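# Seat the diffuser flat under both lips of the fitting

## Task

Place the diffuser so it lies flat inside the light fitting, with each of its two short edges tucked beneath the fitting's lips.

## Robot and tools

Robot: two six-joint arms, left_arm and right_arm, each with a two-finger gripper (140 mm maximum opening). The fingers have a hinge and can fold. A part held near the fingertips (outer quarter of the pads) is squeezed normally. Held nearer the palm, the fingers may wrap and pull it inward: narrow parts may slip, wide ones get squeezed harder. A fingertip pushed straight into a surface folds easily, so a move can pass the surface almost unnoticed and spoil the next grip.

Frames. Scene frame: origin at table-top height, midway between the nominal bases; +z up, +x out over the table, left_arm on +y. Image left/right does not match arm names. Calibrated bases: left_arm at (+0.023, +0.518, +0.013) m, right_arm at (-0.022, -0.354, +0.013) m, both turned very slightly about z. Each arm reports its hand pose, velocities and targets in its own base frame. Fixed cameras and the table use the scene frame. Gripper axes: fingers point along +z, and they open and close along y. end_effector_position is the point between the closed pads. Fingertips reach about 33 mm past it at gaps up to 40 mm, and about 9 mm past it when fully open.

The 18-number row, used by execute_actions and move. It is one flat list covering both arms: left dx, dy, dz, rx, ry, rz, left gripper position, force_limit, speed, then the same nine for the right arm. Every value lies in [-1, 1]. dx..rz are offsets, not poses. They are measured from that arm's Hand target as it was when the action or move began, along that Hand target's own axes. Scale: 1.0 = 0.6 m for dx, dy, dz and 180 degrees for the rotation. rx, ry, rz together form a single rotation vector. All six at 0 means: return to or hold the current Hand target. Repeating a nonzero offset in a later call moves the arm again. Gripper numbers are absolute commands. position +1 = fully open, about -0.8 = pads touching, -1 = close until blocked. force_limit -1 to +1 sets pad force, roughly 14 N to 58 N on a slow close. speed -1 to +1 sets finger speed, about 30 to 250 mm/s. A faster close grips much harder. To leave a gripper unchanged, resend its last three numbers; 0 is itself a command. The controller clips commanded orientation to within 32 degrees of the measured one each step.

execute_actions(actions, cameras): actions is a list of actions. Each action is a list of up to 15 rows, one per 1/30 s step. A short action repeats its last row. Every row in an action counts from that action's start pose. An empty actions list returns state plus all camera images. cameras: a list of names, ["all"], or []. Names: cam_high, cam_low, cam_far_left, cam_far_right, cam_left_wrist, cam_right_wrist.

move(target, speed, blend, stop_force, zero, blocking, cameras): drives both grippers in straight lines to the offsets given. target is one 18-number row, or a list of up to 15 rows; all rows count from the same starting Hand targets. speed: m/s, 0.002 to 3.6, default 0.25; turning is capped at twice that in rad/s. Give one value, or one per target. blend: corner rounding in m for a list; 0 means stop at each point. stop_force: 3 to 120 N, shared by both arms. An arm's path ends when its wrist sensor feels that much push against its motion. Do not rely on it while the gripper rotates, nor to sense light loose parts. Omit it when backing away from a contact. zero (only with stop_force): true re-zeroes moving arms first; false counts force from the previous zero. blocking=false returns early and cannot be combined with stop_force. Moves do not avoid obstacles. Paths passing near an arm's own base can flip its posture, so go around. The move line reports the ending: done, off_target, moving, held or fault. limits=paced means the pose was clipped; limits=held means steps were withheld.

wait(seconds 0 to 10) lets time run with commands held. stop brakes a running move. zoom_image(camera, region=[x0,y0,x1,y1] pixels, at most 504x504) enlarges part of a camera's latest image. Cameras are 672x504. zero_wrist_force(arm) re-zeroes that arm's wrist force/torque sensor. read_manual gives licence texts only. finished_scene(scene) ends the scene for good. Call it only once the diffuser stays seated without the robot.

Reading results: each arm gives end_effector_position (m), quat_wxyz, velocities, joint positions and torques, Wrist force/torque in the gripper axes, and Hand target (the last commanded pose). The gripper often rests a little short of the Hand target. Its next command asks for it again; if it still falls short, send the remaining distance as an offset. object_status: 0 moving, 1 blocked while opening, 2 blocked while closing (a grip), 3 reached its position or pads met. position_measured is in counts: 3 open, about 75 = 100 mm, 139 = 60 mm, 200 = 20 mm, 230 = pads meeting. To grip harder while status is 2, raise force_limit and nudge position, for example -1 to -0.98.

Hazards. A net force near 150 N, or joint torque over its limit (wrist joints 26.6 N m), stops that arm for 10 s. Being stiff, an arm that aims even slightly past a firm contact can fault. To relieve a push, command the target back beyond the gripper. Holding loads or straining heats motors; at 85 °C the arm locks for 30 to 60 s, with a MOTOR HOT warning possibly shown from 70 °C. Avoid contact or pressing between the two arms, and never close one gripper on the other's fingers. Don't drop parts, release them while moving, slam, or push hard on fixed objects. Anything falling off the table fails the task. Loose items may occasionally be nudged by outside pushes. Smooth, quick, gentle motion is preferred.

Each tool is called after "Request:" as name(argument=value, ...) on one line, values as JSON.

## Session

Request:
execute_actions(actions=[])

Request:
zoom_image(camera="cam_high", region=[320, 150, 560, 400])

Scene clock: 0.00 s.
left_arm: end_effector_position=(+0.3761, -0.0511, +0.1680) position_measured=3 object_status=3 end_effector_quat_wxyz=(-0.341, +0.363, +0.796, +0.345) | right_arm: end_effector_position=(+0.5236, +0.2458, +0.3817) position_measured=3 object_status=3 end_effector_quat_wxyz=(-0.081, +0.992, +0.031, +0.097)
Joint positions: left_arm=[-0.812 -1.28 1.685 -1.001 -1.228 -0.139] | right_arm=[0.128 -1.562 1.37 -1.59 -1.43 3.222]
Joint velocities: within noise
Joint torques (N m): no reading
Wrist force (N): no reading
Wrist torque (N m): no reading
Wrist force, peak (N): no reading
Hand target: left_arm +0.3761, -0.0511, +0.1680; -0.341, +0.363, +0.796, +0.345 | right_arm +0.5236, +0.2458, +0.3817; -0.081, +0.992, +0.031, +0.097
Tool commands: left_gripper/position=+1.0 left_gripper/force_limit=+1.0 left_gripper/speed=+1.0 right_gripper/position=+1.0 right_gripper/force_limit=+1.0 right_gripper/speed=+1.0

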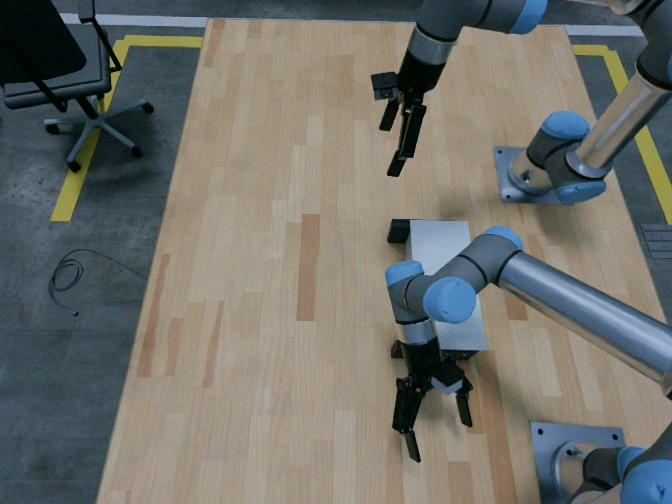

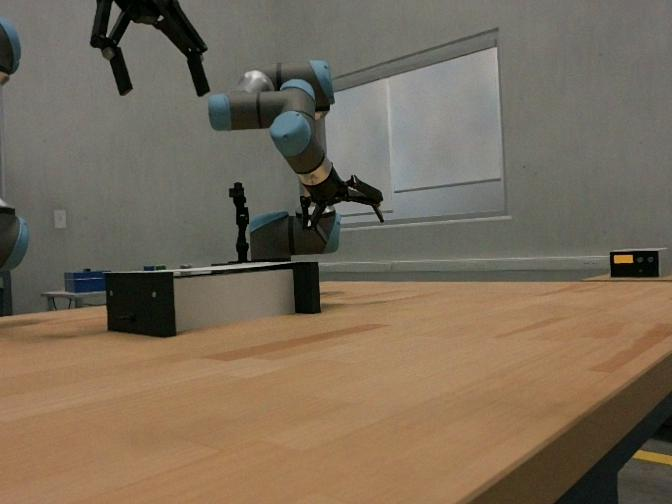

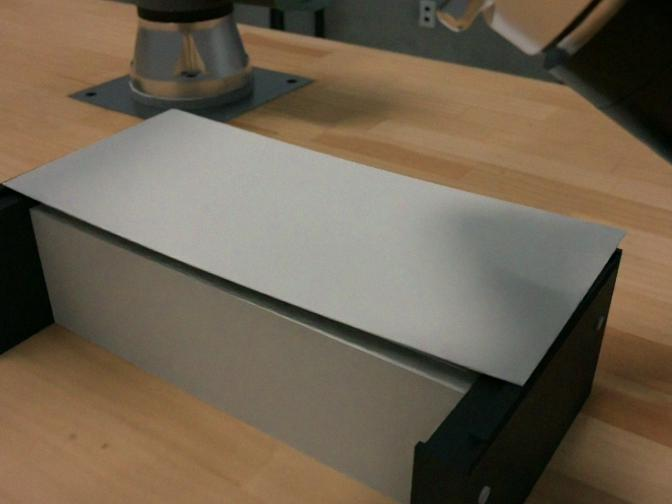

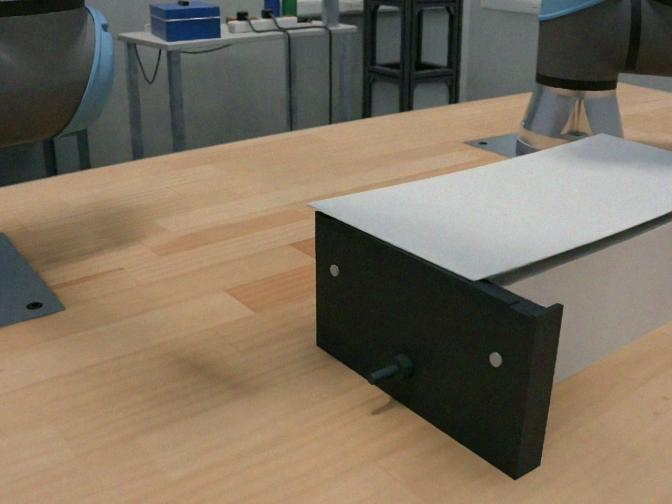

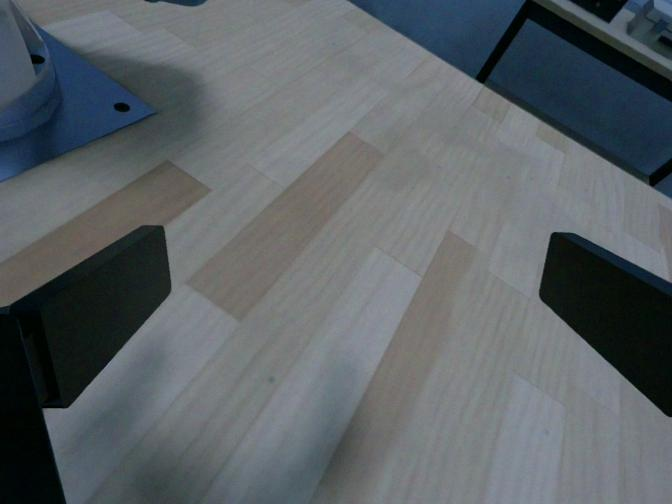

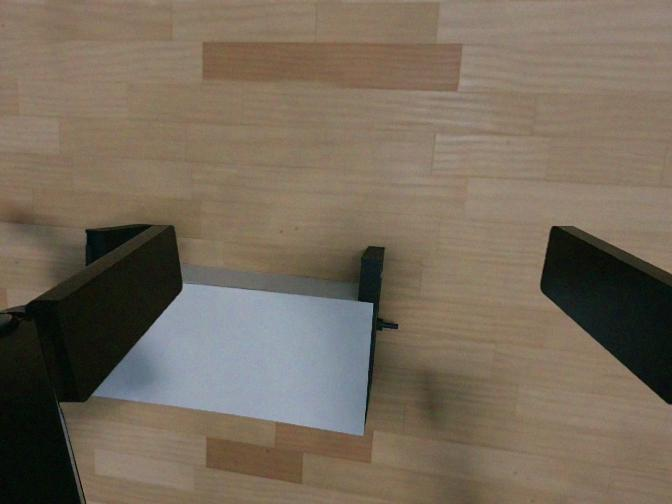

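Scaled by 2.016 from the camera's 672x504 image, which has a finer 960x720 frame.

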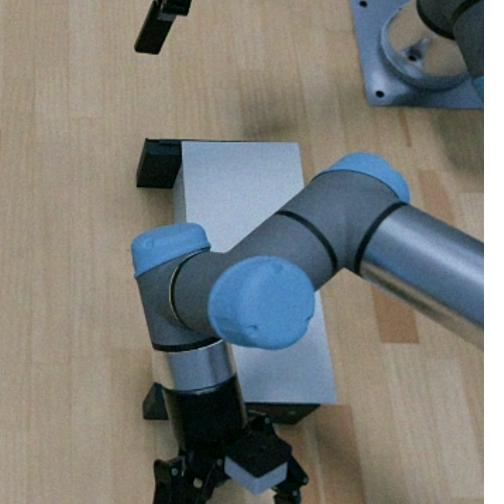

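Request:
move(target=[[0.1632, -0.141, -0.126, -0.2851, 0.1239, 0.3925, 0.0, 1, 0, 0, 0, 0, 0, 0, 0, 1, 1, 1], [0.0905, -0.497, -0.2487, -0.4979, 0.5264, 0.5482, 0.0, 1, 0, -0.1053, -0.31, -0.0382, -0.0517, -0.0619, 0.0198, 1, 1, 1]], speed=0.35, blend=[0.05, 0], cameras=["cam_high", "cam_left_wrist", "cam_right_wrist", "cam_far_left"])

Scene clock: 13.50 s.
left_arm: end_effector_position=(+0.1501, -0.3001, +0.2001) position_measured=129 object_status=3 end_effector_quat_wxyz=(+0.514, -0.514, +0.485, -0.485) | right_arm: end_effector_position=(+0.4432, +0.4223, +0.4200) position_measured=3 object_status=3 end_effector_quat_wxyz=(+0.000, +1.000, +0.000, +0.000)
Joint positions: left_arm=[-2.421 -1.43 2.238 -0.808 -0.908 1.571] | right_arm=[0.542 -1.225 0.78 -1.125 -1.572 3.684]
Joint torques (N m): left_arm=[5.21 -12.9 -28.72 2.88 -1.99 0.83] | right_arm=[-3.15 -41.75 -15.23 -5.14 0.85 -0.47]
Wrist force (N): left_arm=[-1.5 -2.0 1.1] | right_arm=[-0.4 0.1 -0.2]
Wrist torque (N m): left_arm=[0.16 0.45 0.70] | right_arm=[-0.06 0.02 0.14]
Wrist force, peak (N): left_arm=[-1.5 -2.3 1.4] | right_arm=[-0.8 -0.8 -0.7]
Hand target: left_arm +0.1501, -0.3002, +0.2000; +0.514, -0.514, +0.486, -0.485 | right_arm +0.4431, +0.4223, +0.4200; +0.000, +1.000, +0.000, +0.000
Off the commanded pose: left_arm 0.000 m, 0 deg | right_arm 0.000 m, 0 deg.
move: done
Images, in order (width x height): cam_high 672x504, cam_far_left 672x504, cam_left_wrist 672x504, cam_right_wrist 672x504.

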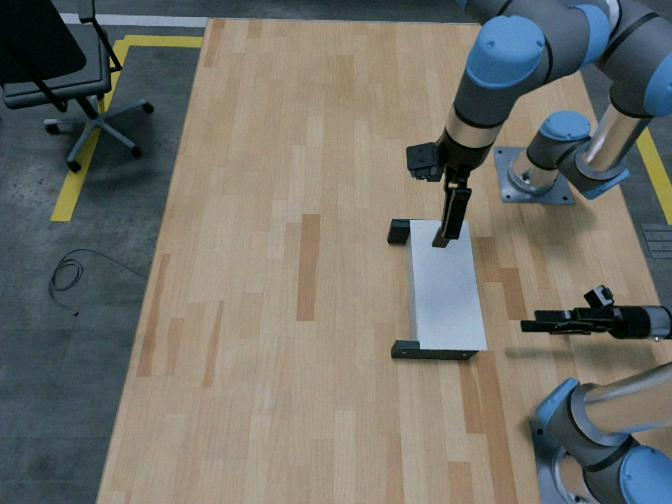

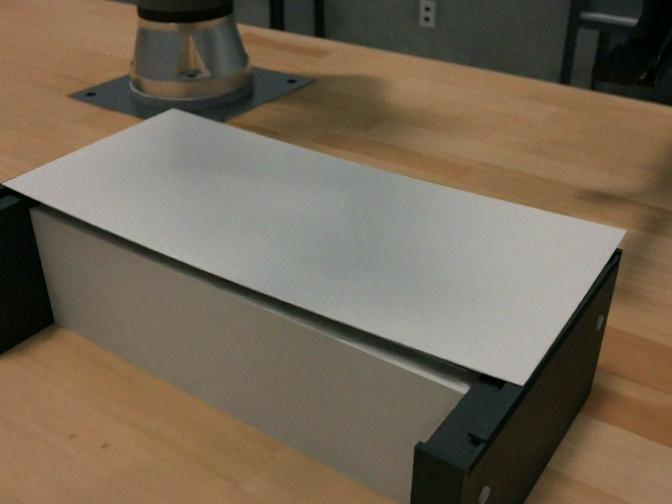

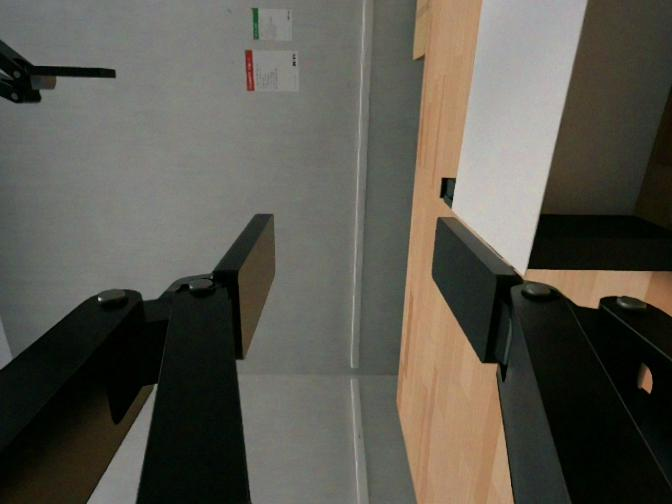

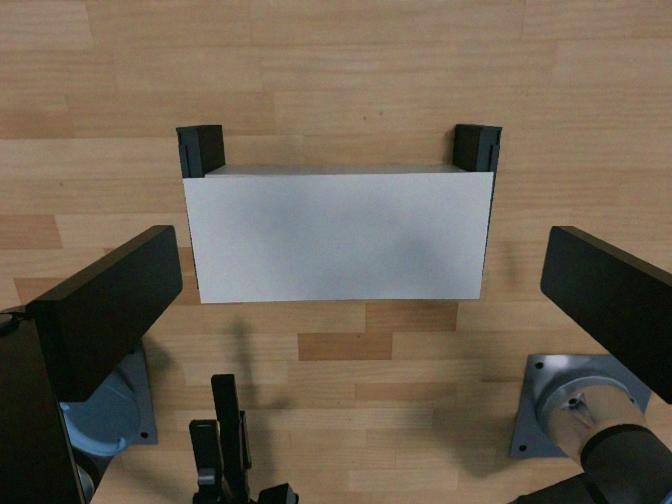

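Request:
zoom_image(camera="cam_right_wrist", region=[165, 110, 265, 210])

Request:
zoom_image(camera="cam_right_wrist", region=[430, 110, 530, 210])

Request:
zoom_image(camera="cam_right_wrist", region=[165, 230, 265, 330])

Request:
zoom_image(camera="cam_right_wrist", region=[430, 230, 530, 330])

Request:
zoom_image(camera="cam_left_wrist", region=[420, 140, 600, 290])

Scaled by 5.040 from the camera's 672x504 image, which has a finer 960x720 frame.

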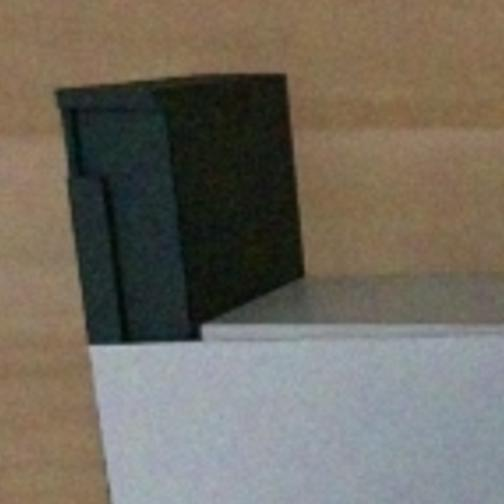

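Scaled by 5.040 from the camera's 672x504 image, which has a finer 960x720 frame.

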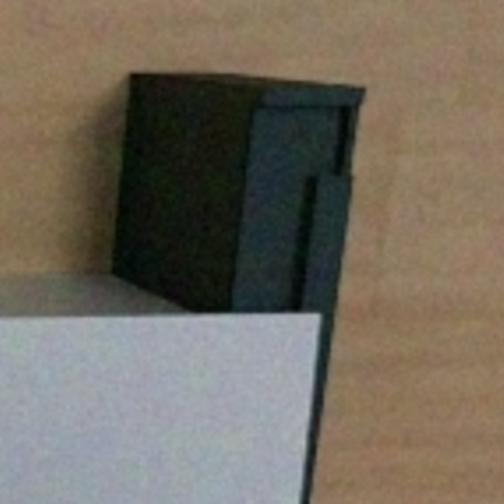

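Scaled by 5.040 from the camera's 672x504 image, which has a finer 960x720 frame.

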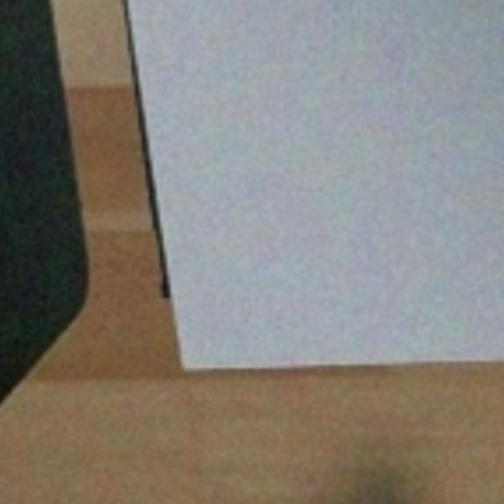

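Scaled by 5.040 from the camera's 672x504 image, which has a finer 960x720 frame.

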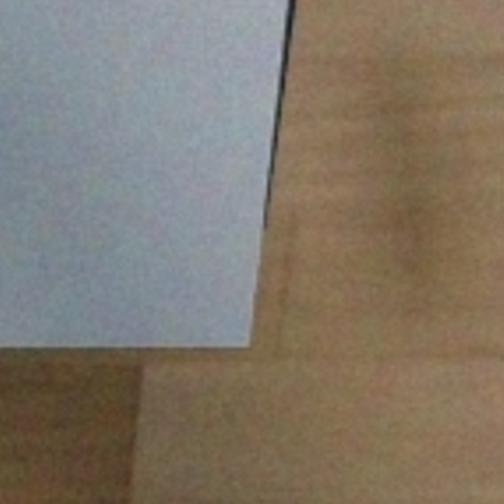

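Scaled by 2.800 from the camera's 672x504 image, which has a finer 960x720 frame.

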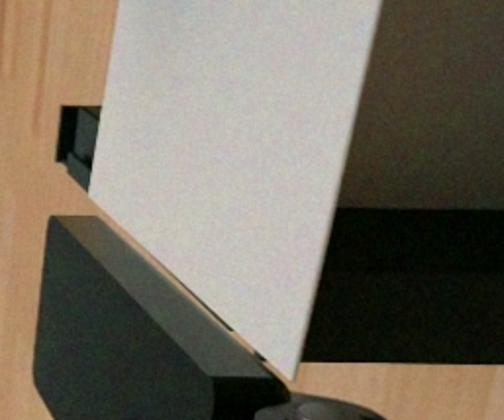

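Request:
move(target=[[-0.0013, 0.1333, 0, 0, 0, 0.005, -0.3, 0, -0.5, -0.1052, 0.2038, 0.25, -0.0701, -0.1928, 0.1928, 0, 1, 0], [-0.0027, 0.172, 0, 0, 0, 0.0111, -0.3, 0, -0.5, -0.1718, 0.2372, 0.3, -0.2104, -0.5783, 0.5783, 0, 1, 0], [0.0045, 0.172, 0.1242, 0, 0, 0.0111, -0.3, 0, -0.5, 0.0915, -0.1212, 0.3667, -0.2104, -0.5783, 0.5783, 0, 1, 0]], speed=0.3, blend=[0.03, 0.03, 0], cameras=["cam_high", "cam_left_wrist", "cam_far_left", "cam_far_right"])

Request:
zoom_image(camera="cam_left_wrist", region=[260, 150, 460, 350])

Scene clock: 27.17 s.
left_arm: end_effector_position=(+0.2247, -0.2984, +0.0968) position_measured=167 object_status=3 end_effector_quat_wxyz=(+0.523, -0.506, +0.494, -0.476) | right_arm: end_effector_position=(+0.4980, +0.4948, +0.1999) position_measured=129 object_status=3 end_effector_quat_wxyz=(-0.242, -0.242, +0.665, +0.664)
Joint positions: left_arm=[-2.254 -1.207 2.39 -1.183 -0.742 1.607] | right_arm=[0.172 -0.594 0.853 -0.26 -0.526 4.714]
Joint torques (N m): left_arm=[-9.06 -15.46 -17.11 2.73 -1.4 2.42] | right_arm=[3.32 -49.43 -31.94 -0.58 1.52 1.3]
Wrist force (N): left_arm=[-1.2 -1.9 1.4] | right_arm=[-1.0 1.1 -1.4]
Wrist torque (N m): left_arm=[0.18 0.39 0.52] | right_arm=[-0.08 0.11 -0.09]
Wrist force, peak (N): left_arm=[-1.3 -2.7 1.1] | right_arm=[-4.2 0.7 -0.4]
Hand target: left_arm +0.2246, -0.2985, +0.0968; +0.523, -0.506, +0.494, -0.476 | right_arm +0.4980, +0.4948, +0.1999; -0.242, -0.242, +0.665, +0.664
Off the commanded pose: left_arm 0.000 m, 0 deg | right_arm 0.000 m, 0 deg.
move: done
Images, in order (width x height): cam_high 672x504, cam_far_left 672x504, cam_far_right 672x504, cam_left_wrist 672x504.

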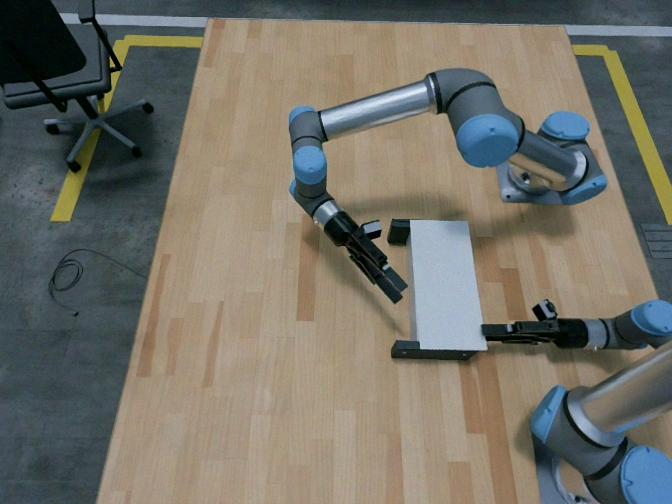

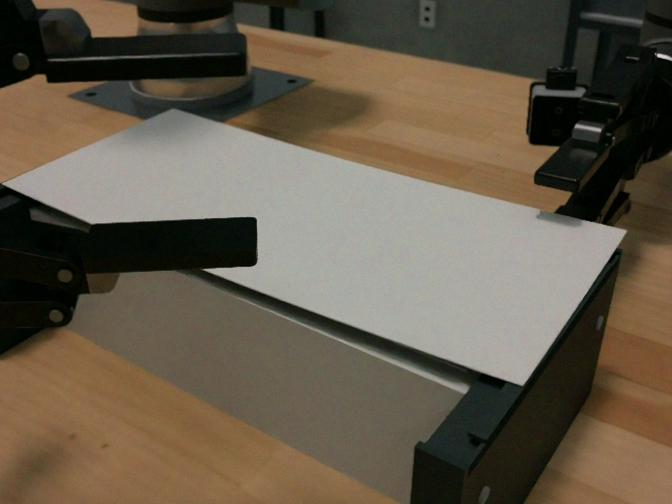

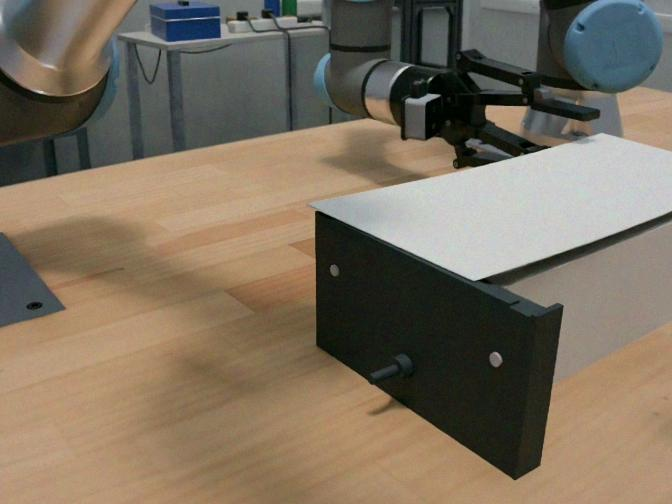

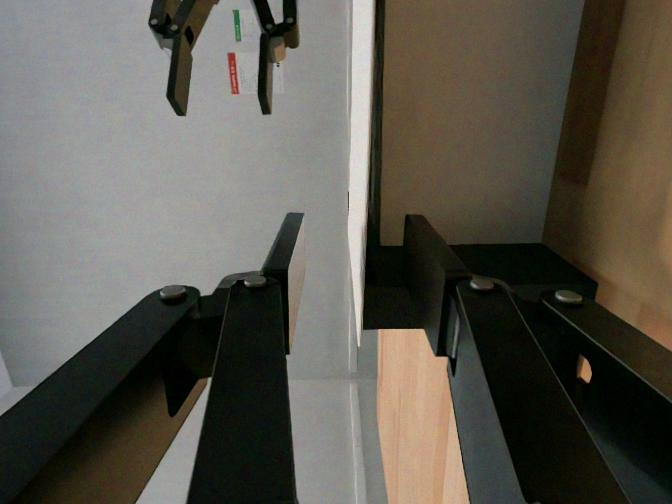

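Scaled by 2.520 from the camera's 672x504 image, which has a finer 960x720 frame.

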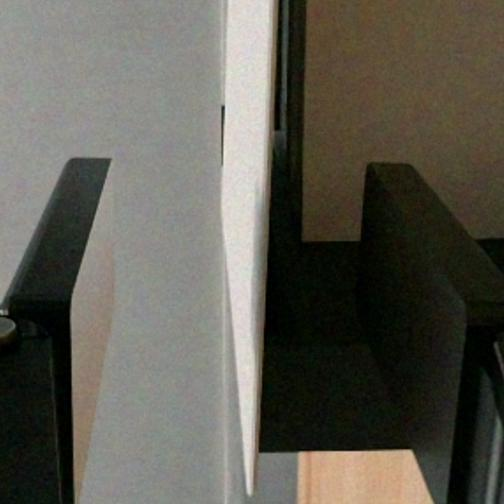

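Request:
execute_actions(actions=[[[0,0.0025,0,0,0,0,-1,0.6,-1, 0,0,0,0,0,0,0,1,0]]], cameras=["cam_far_left"])

Request:
zoom_image(camera="cam_far_left", region=[480, 140, 660, 290])

Scene clock: 31.40 s.
left_arm: end_effector_position=(+0.2246, -0.2984, +0.0953) position_measured=231 object_status=0 end_effector_quat_wxyz=(+0.523, -0.506, +0.494, -0.476) | right_arm: end_effector_position=(+0.4980, +0.4948, +0.1999) position_measured=129 object_status=3 end_effector_quat_wxyz=(-0.242, -0.242, +0.665, +0.664)
Joint positions: left_arm=[-2.255 -1.202 2.39 -1.189 -0.742 1.607] | right_arm=[0.172 -0.594 0.853 -0.26 -0.526 4.714]
Joint torques (N m): left_arm=[-3.88 -30.94 3.73 3.06 -2.08 1.48] | right_arm=[6.49 -48.53 -32.88 2.79 1.48 1.13]
Wrist force (N): left_arm=[-1.4 -1.4 1.1] | right_arm=[-1.1 1.0 -1.2]
Wrist torque (N m): left_arm=[0.13 0.39 0.51] | right_arm=[-0.11 0.12 -0.09]
Wrist force, peak (N): left_arm=[-1.6 -2.5 1.3] | right_arm=[-1.4 1.6 -1.6]
Hand target: left_arm +0.2246, -0.2984, +0.0953; +0.523, -0.506, +0.494, -0.476 | right_arm +0.4980, +0.4948, +0.1999; -0.242, -0.242, +0.665, +0.664
Off the commanded pose: left_arm 0.000 m, 0 deg | right_arm 0.000 m, 0 deg.
Images, in order (width x height): cam_far_left 672x504.

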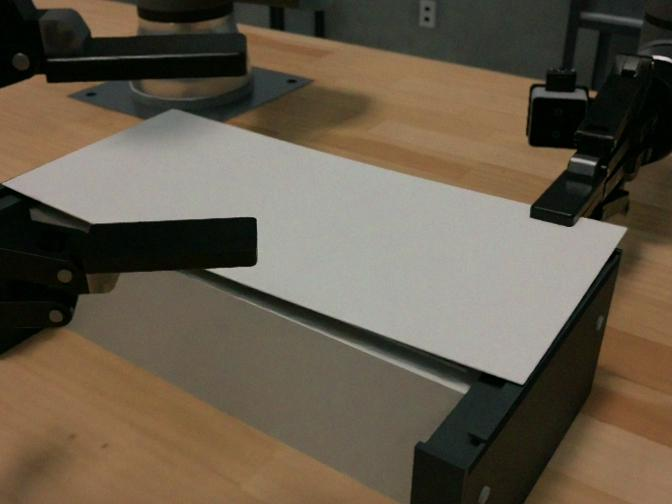

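Scaled by 2.800 from the camera's 672x504 image, which has a finer 960x720 frame.

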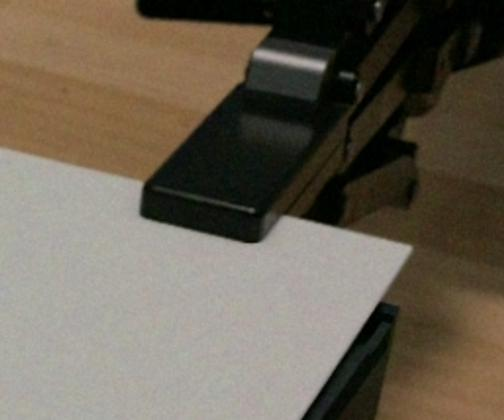

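Request:
move(target=[[-0.0019, -0.0553, 0, 0.0133, 0, -0.0167, -1, 0.6, -1, 0, 0, 0, 0, 0, 0, 0, 1, 0], [-0.0215, -0.0547, 0.0625, 0.0133, 0.0053, -0.0167, -1, 0.6, -1, 0, 0, 0, 0, 0, 0, 0, 1, 0]], speed=0.08, blend=[0.008, 0], cameras=["cam_high", "cam_far_right", "cam_far_left", "cam_right_wrist"])

Request:
zoom_image(camera="cam_far_right", region=[290, 120, 672, 404])

Request:
zoom_image(camera="cam_high", region=[375, 200, 495, 375])

Scene clock: 36.93 s.
left_arm: end_effector_position=(+0.2614, -0.2845, +0.1286) position_measured=231 object_status=3 end_effector_quat_wxyz=(+0.516, -0.503, +0.475, -0.504) | right_arm: end_effector_position=(+0.4980, +0.4948, +0.1999) position_measured=129 object_status=3 end_effector_quat_wxyz=(-0.242, -0.242, +0.665, +0.664)
Joint positions: left_arm=[-2.193 -1.299 2.442 -1.075 -0.664 1.501] | right_arm=[0.172 -0.594 0.853 -0.26 -0.526 4.714]
Joint torques (N m): left_arm=[-12.13 -11.2 -20.85 3.26 -2.45 0.23] | right_arm=[6.95 -49.02 -33.27 2.79 1.13 0.92]
Wrist force (N): left_arm=[-1.1 -1.4 1.0] | right_arm=[-1.0 1.0 -1.4]
Wrist torque (N m): left_arm=[-0.04 0.38 0.82] | right_arm=[-0.09 0.11 -0.10]
Wrist force, peak (N): left_arm=[-1.7 -1.3 2.1] | right_arm=[-1.4 1.2 -1.7]
Hand target: left_arm +0.2614, -0.2846, +0.1286; +0.516, -0.503, +0.475, -0.504 | right_arm +0.4980, +0.4948, +0.1999; -0.242, -0.242, +0.665, +0.664
Off the commanded pose: left_arm 0.000 m, 0 deg | right_arm 0.000 m, 0 deg.
move: done
Images, in order (width x height): cam_high 672x504, cam_far_left 672x504, cam_far_right 672x504, cam_right_wrist 672x504.

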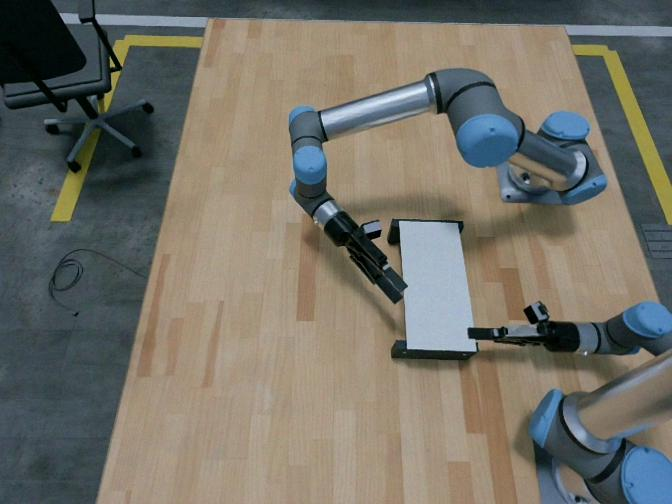

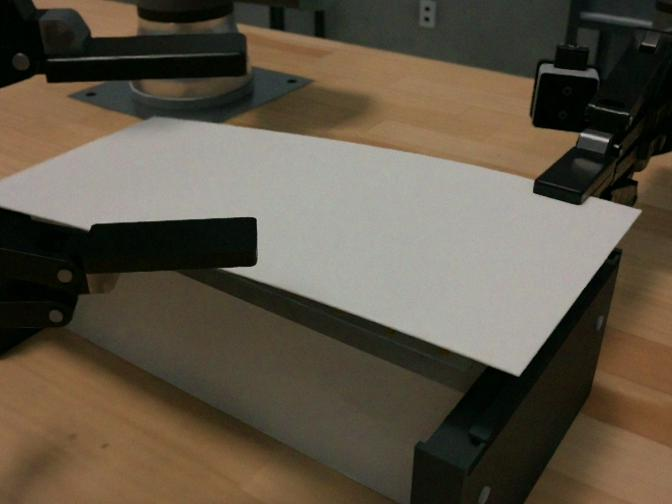

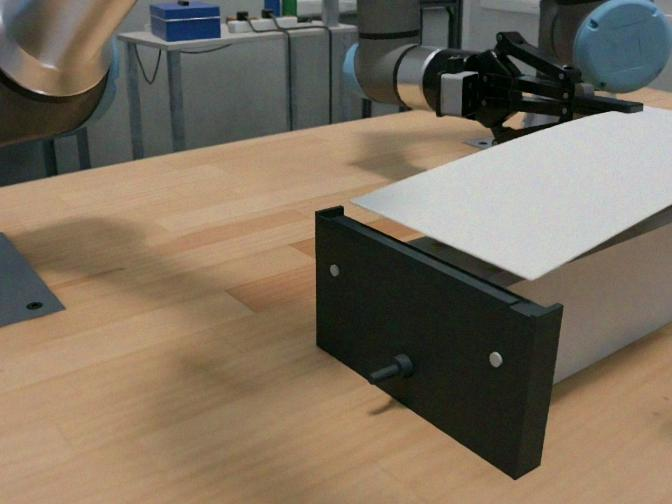

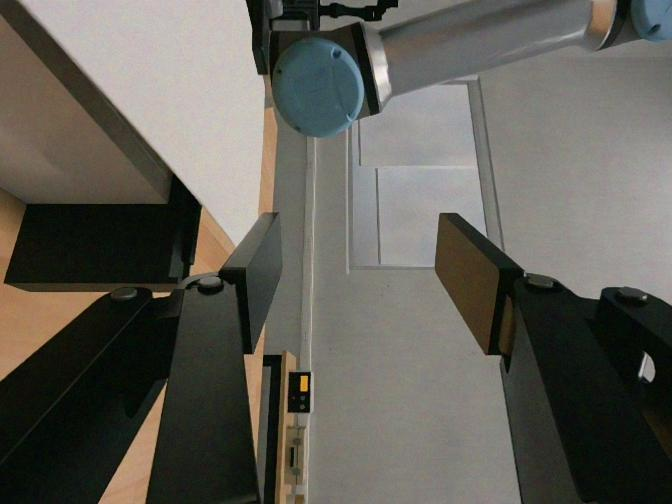

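Scaled by 1.319 from the camera's 672x504 image, which has a finer 960x720 frame.

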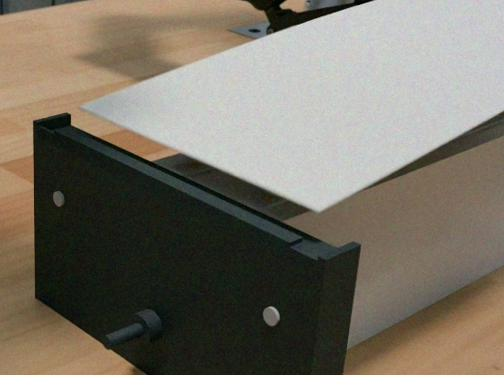

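Scaled by 2.880 from the camera's 672x504 image, which has a finer 960x720 frame.

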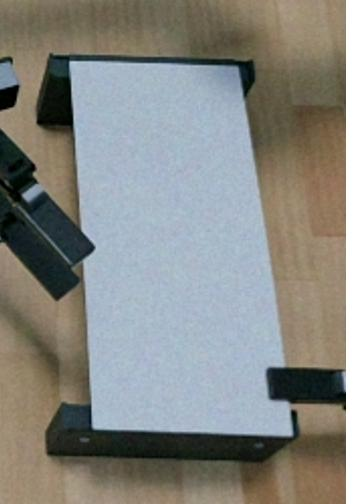

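Request:
move(target=[-0.0004, 0.0266, -0.0011, 0, 0, 0, -1, 0.6, -1, 0, 0, 0, 0, 0, 0, 0, 1, 0], speed=0.06, cameras=["cam_high", "cam_far_right"])

Request:
zoom_image(camera="cam_far_right", region=[430, 220, 590, 340])

Request:
zoom_image(camera="cam_far_right", region=[300, 180, 440, 285])

Request:
zoom_image(camera="cam_high", region=[375, 205, 485, 255])

Scene clock: 39.80 s.
left_arm: end_effector_position=(+0.2614, -0.2846, +0.1126) position_measured=231 object_status=3 end_effector_quat_wxyz=(+0.516, -0.503, +0.475, -0.504) | right_arm: end_effector_position=(+0.4980, +0.4948, +0.1999) position_measured=129 object_status=3 end_effector_quat_wxyz=(-0.242, -0.242, +0.665, +0.664)
Joint positions: left_arm=[-2.193 -1.245 2.448 -1.136 -0.664 1.501] | right_arm=[0.172 -0.594 0.853 -0.26 -0.526 4.714]
Joint torques (N m): left_arm=[0.99 -29.15 -4.27 3.35 1.81 1.01] | right_arm=[6.99 -48.1 -32.61 2.73 0.85 0.86]
Wrist force (N): left_arm=[-1.2 -1.3 1.1] | right_arm=[-1.0 0.9 -1.4]
Wrist torque (N m): left_arm=[-0.01 0.41 0.82] | right_arm=[-0.11 0.11 -0.09]
Wrist force, peak (N): left_arm=[-1.4 -1.8 1.0] | right_arm=[-1.4 1.4 -1.6]
Hand target: left_arm +0.2614, -0.2846, +0.1126; +0.516, -0.503, +0.475, -0.504 | right_arm +0.4980, +0.4948, +0.1999; -0.242, -0.242, +0.665, +0.664
Off the commanded pose: left_arm 0.000 m, 0 deg | right_arm 0.000 m, 0 deg.
move: done
Images, in order (width x height): cam_high 672x504, cam_far_right 672x504.

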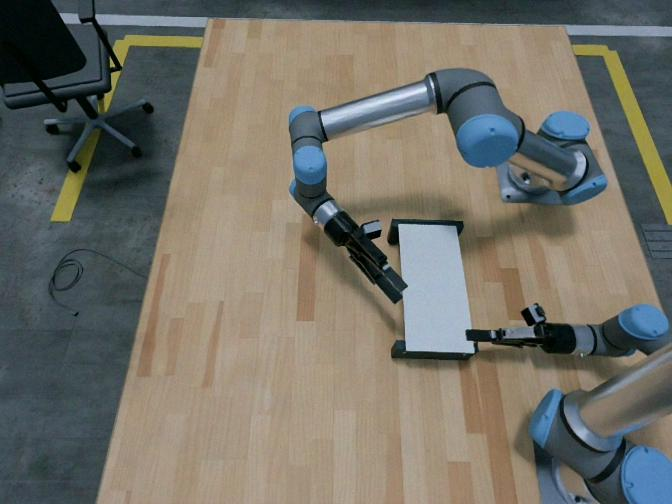

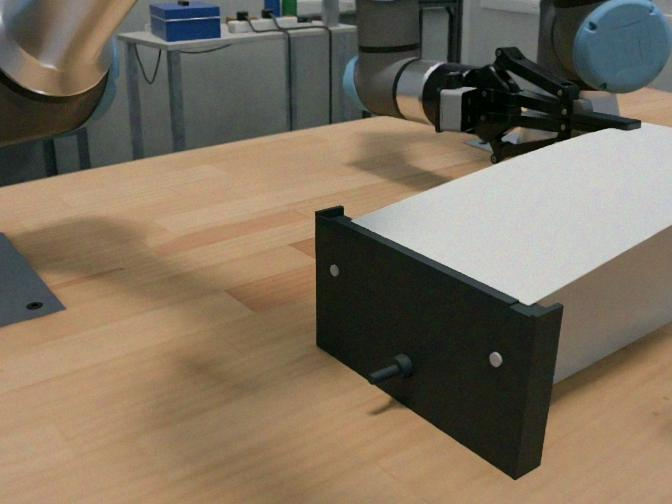

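Scaled by 3.150 from the camera's 672x504 image, which has a finer 960x720 frame.

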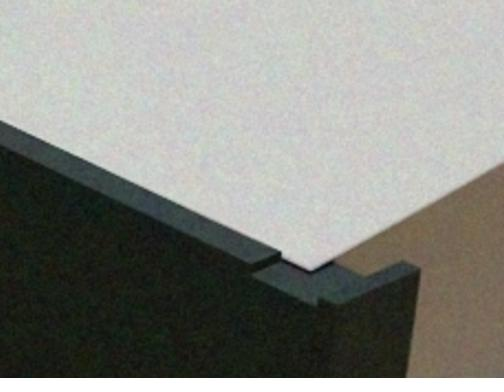

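Scaled by 3.600 from the camera's 672x504 image, which has a finer 960x720 frame.

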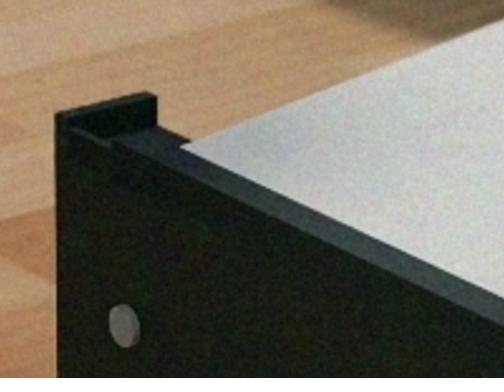

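Scaled by 4.582 from the camera's 672x504 image, which has a finer 960x720 frame.

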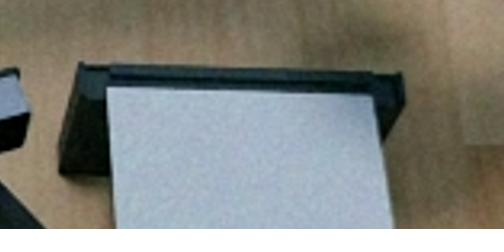

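Request:
move(target=[0.025, 0.0028, -0.0003, 0, 0, 0, -1, 0.6, -1, 0, 0, 0, 0, 0, 0, 0, 1, 0], speed=0.03, stop_force=5, cameras=["cam_high", "cam_far_right", "cam_far_left", "cam_right_wrist"])

Request:
zoom_image(camera="cam_far_right", region=[430, 220, 590, 340])

Request:
zoom_image(camera="cam_high", region=[375, 205, 485, 255])

Request:
zoom_image(camera="cam_right_wrist", region=[0, 0, 280, 300])

Scene clock: 42.20 s.
left_arm: end_effector_position=(+0.2618, -0.2974, +0.1114) position_measured=231 object_status=3 end_effector_quat_wxyz=(+0.516, -0.503, +0.475, -0.504) | right_arm: end_effector_position=(+0.4980, +0.4948, +0.1999) position_measured=129 object_status=3 end_effector_quat_wxyz=(-0.242, -0.242, +0.665, +0.664)
Joint positions: left_arm=[-2.165 -1.222 2.412 -1.12 -0.637 1.498] | right_arm=[0.172 -0.594 0.853 -0.26 -0.526 4.714]
Joint torques (N m): left_arm=[-1.94 -18.75 -16.18 2.88 1.6 2.33] | right_arm=[6.59 -48.35 -32.6 2.74 0.62 0.66]
Wrist force (N): left_arm=[-1.1 -1.0 1.0] | right_arm=[-1.0 1.0 -1.3]
Wrist torque (N m): left_arm=[0.06 0.38 0.80] | right_arm=[-0.10 0.11 -0.09]
Wrist force, peak (N): left_arm=[-7.8 -1.7 0.7] | right_arm=[-1.0 1.5 -2.0]
Hand target: left_arm +0.2618, -0.2974, +0.1114; +0.516, -0.503, +0.475, -0.504 (not the last commanded pose) | right_arm +0.4980, +0.4948, +0.1999; -0.242, -0.242, +0.665, +0.664
Off the commanded pose: left_arm 0.002 m, 0 deg | right_arm 0.000 m, 0 deg.
move: contact (left_arm)
Images, in order (width x height): cam_high 672x504, cam_far_left 672x504, cam_far_right 672x504, cam_right_wrist 672x504.

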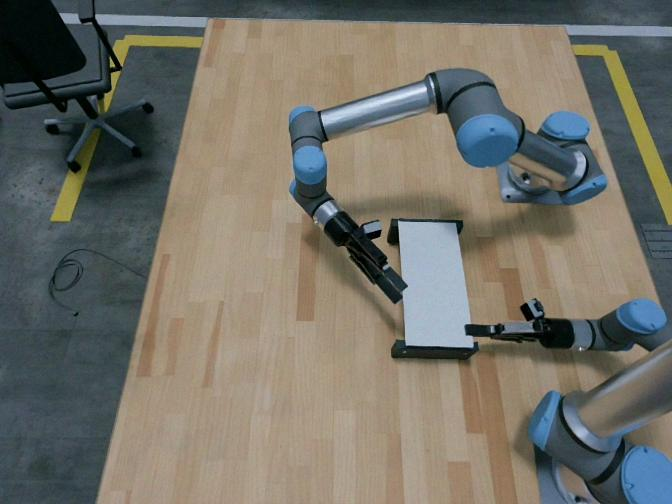

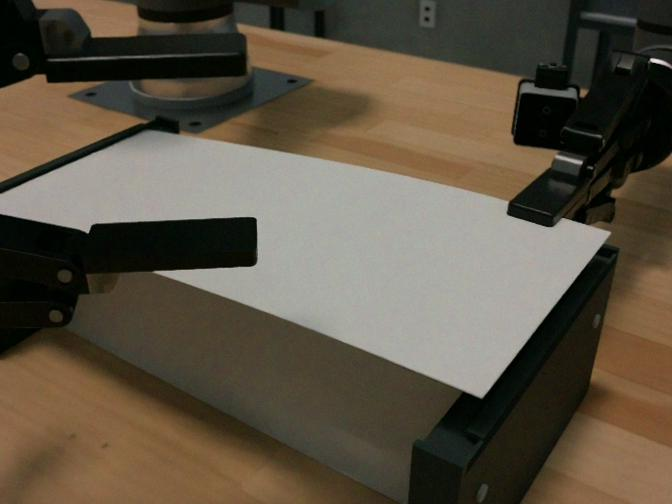

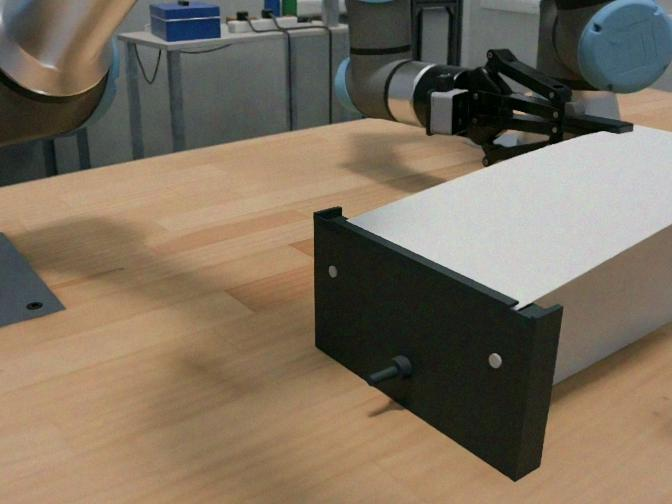

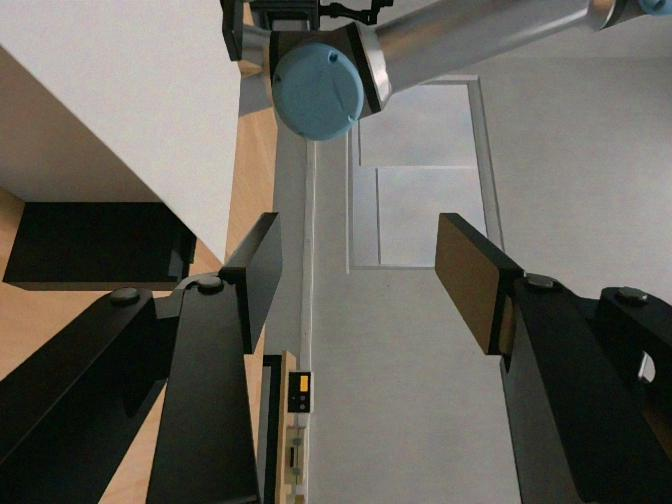

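Scaled by 3.150 from the camera's 672x504 image, which has a finer 960x720 frame.

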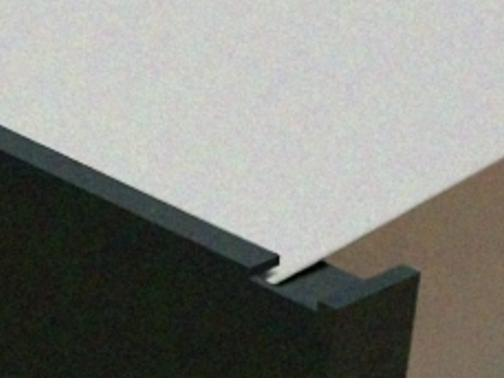

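Scaled by 4.582 from the camera's 672x504 image, which has a finer 960x720 frame.

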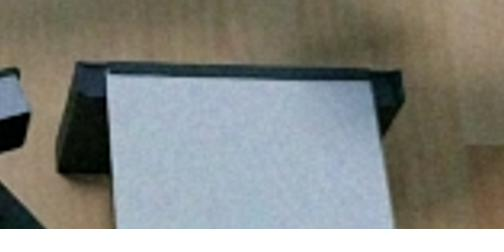

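Scaled by 1.680 from the camera's 672x504 image, which has a finer 960x720 frame.

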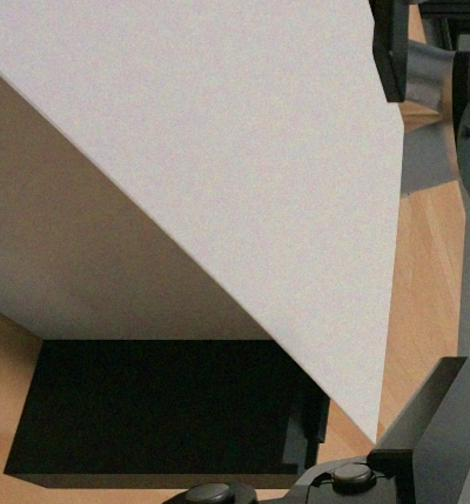

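Request:
move(target=[[0, 0, 0, 0, 0, 0, -1, 0.6, -1, -0.0042, -0.1412, -0.0052, 0, 0, 0, 0, 1, 0], [0, 0, 0, 0, 0, 0, -1, 0.6, -1, -0.004, -0.1412, 0.0782, 0, 0, 0, 0, 1, 0], [0, 0, 0, 0, 0, 0, -1, 0.6, -1, -0.004, -0.1412, 0.0782, 0, 0, 0, -1, 0.6, -1]], speed=0.15, blend=[0.015, 0, 0], cameras=["cam_far_left", "cam_right_wrist", "cam_far_right"])

Request:
zoom_image(camera="cam_far_left", region=[240, 170, 640, 490])

Request:
zoom_image(camera="cam_right_wrist", region=[240, 130, 470, 330])

Scene clock: 48.30 s.
left_arm: end_effector_position=(+0.2618, -0.2974, +0.1114) position_measured=231 object_status=3 end_effector_quat_wxyz=(+0.516, -0.503, +0.475, -0.504) | right_arm: end_effector_position=(+0.4697, +0.5323, +0.1152) position_measured=231 object_status=0 end_effector_quat_wxyz=(-0.242, -0.242, +0.665, +0.664)
Joint positions: left_arm=[-2.165 -1.222 2.411 -1.12 -0.637 1.498] | right_arm=[0.23 -0.543 0.982 -0.441 -0.468 4.714]
Joint torques (N m): left_arm=[10.24 -17.58 -18.91 3.03 1.8 2.38] | right_arm=[6.35 -49.06 -32.01 3.57 0.92 -1.04]
Wrist force (N): left_arm=[-1.7 -1.9 -0.9] | right_arm=[-2.0 0.5 -3.1]
Wrist torque (N m): left_arm=[0.04 0.35 0.75] | right_arm=[-0.05 0.16 -0.17]
Wrist force, peak (N): left_arm=[-1.7 -1.9 -0.9] | right_arm=[-0.9 3.8 -1.4]
Hand target: left_arm +0.2618, -0.2974, +0.1114; +0.516, -0.503, +0.475, -0.504 | right_arm +0.4697, +0.5323, +0.1152; -0.242, -0.242, +0.665, +0.664
Off the commanded pose: left_arm 0.000 m, 0 deg | right_arm 0.000 m, 0 deg.
move: done
Images, in order (width x height): cam_far_left 672x504, cam_far_right 672x504, cam_right_wrist 672x504.

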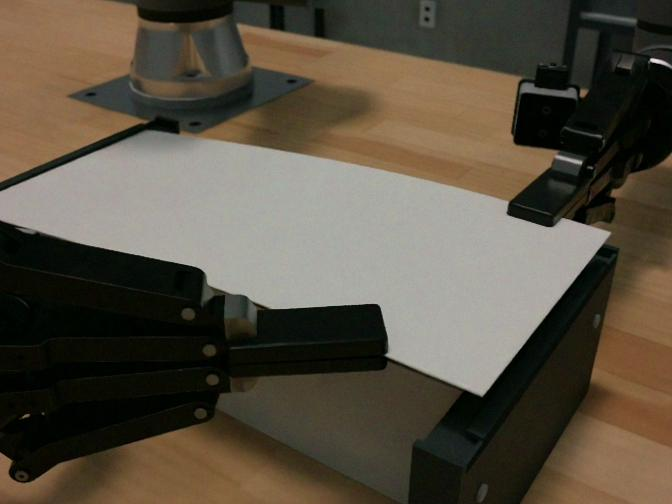

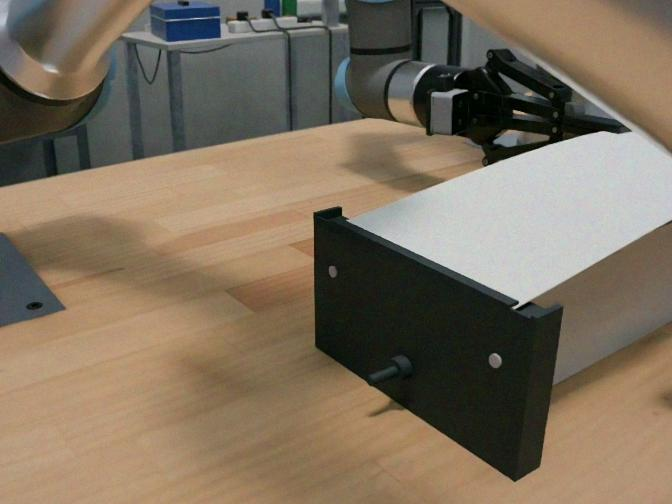

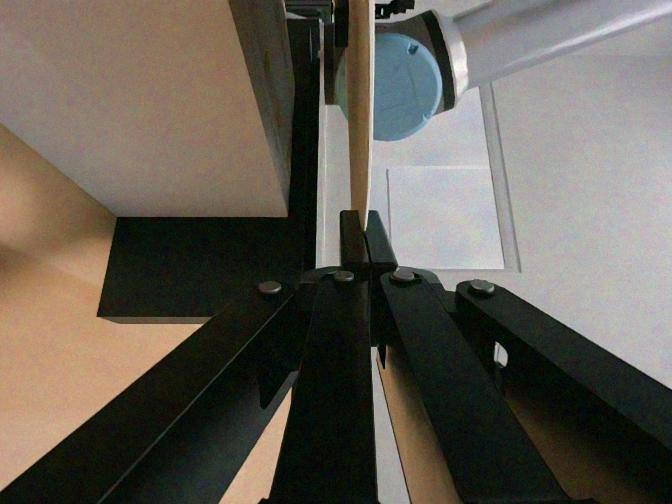

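Scaled by 1.260 from the camera's 672x504 image, which has a finer 960x720 frame.

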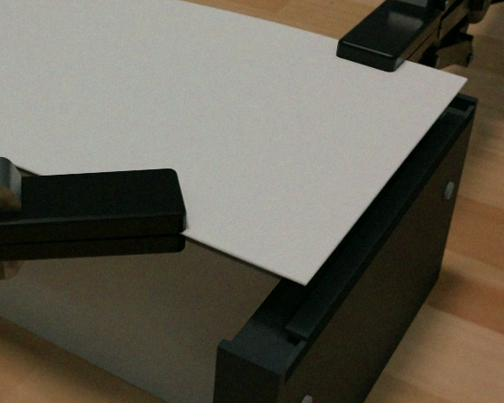

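Scaled by 2.191 from the camera's 672x504 image, which has a finer 960x720 frame.

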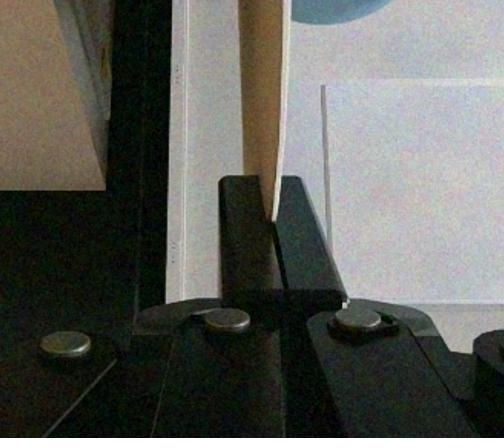

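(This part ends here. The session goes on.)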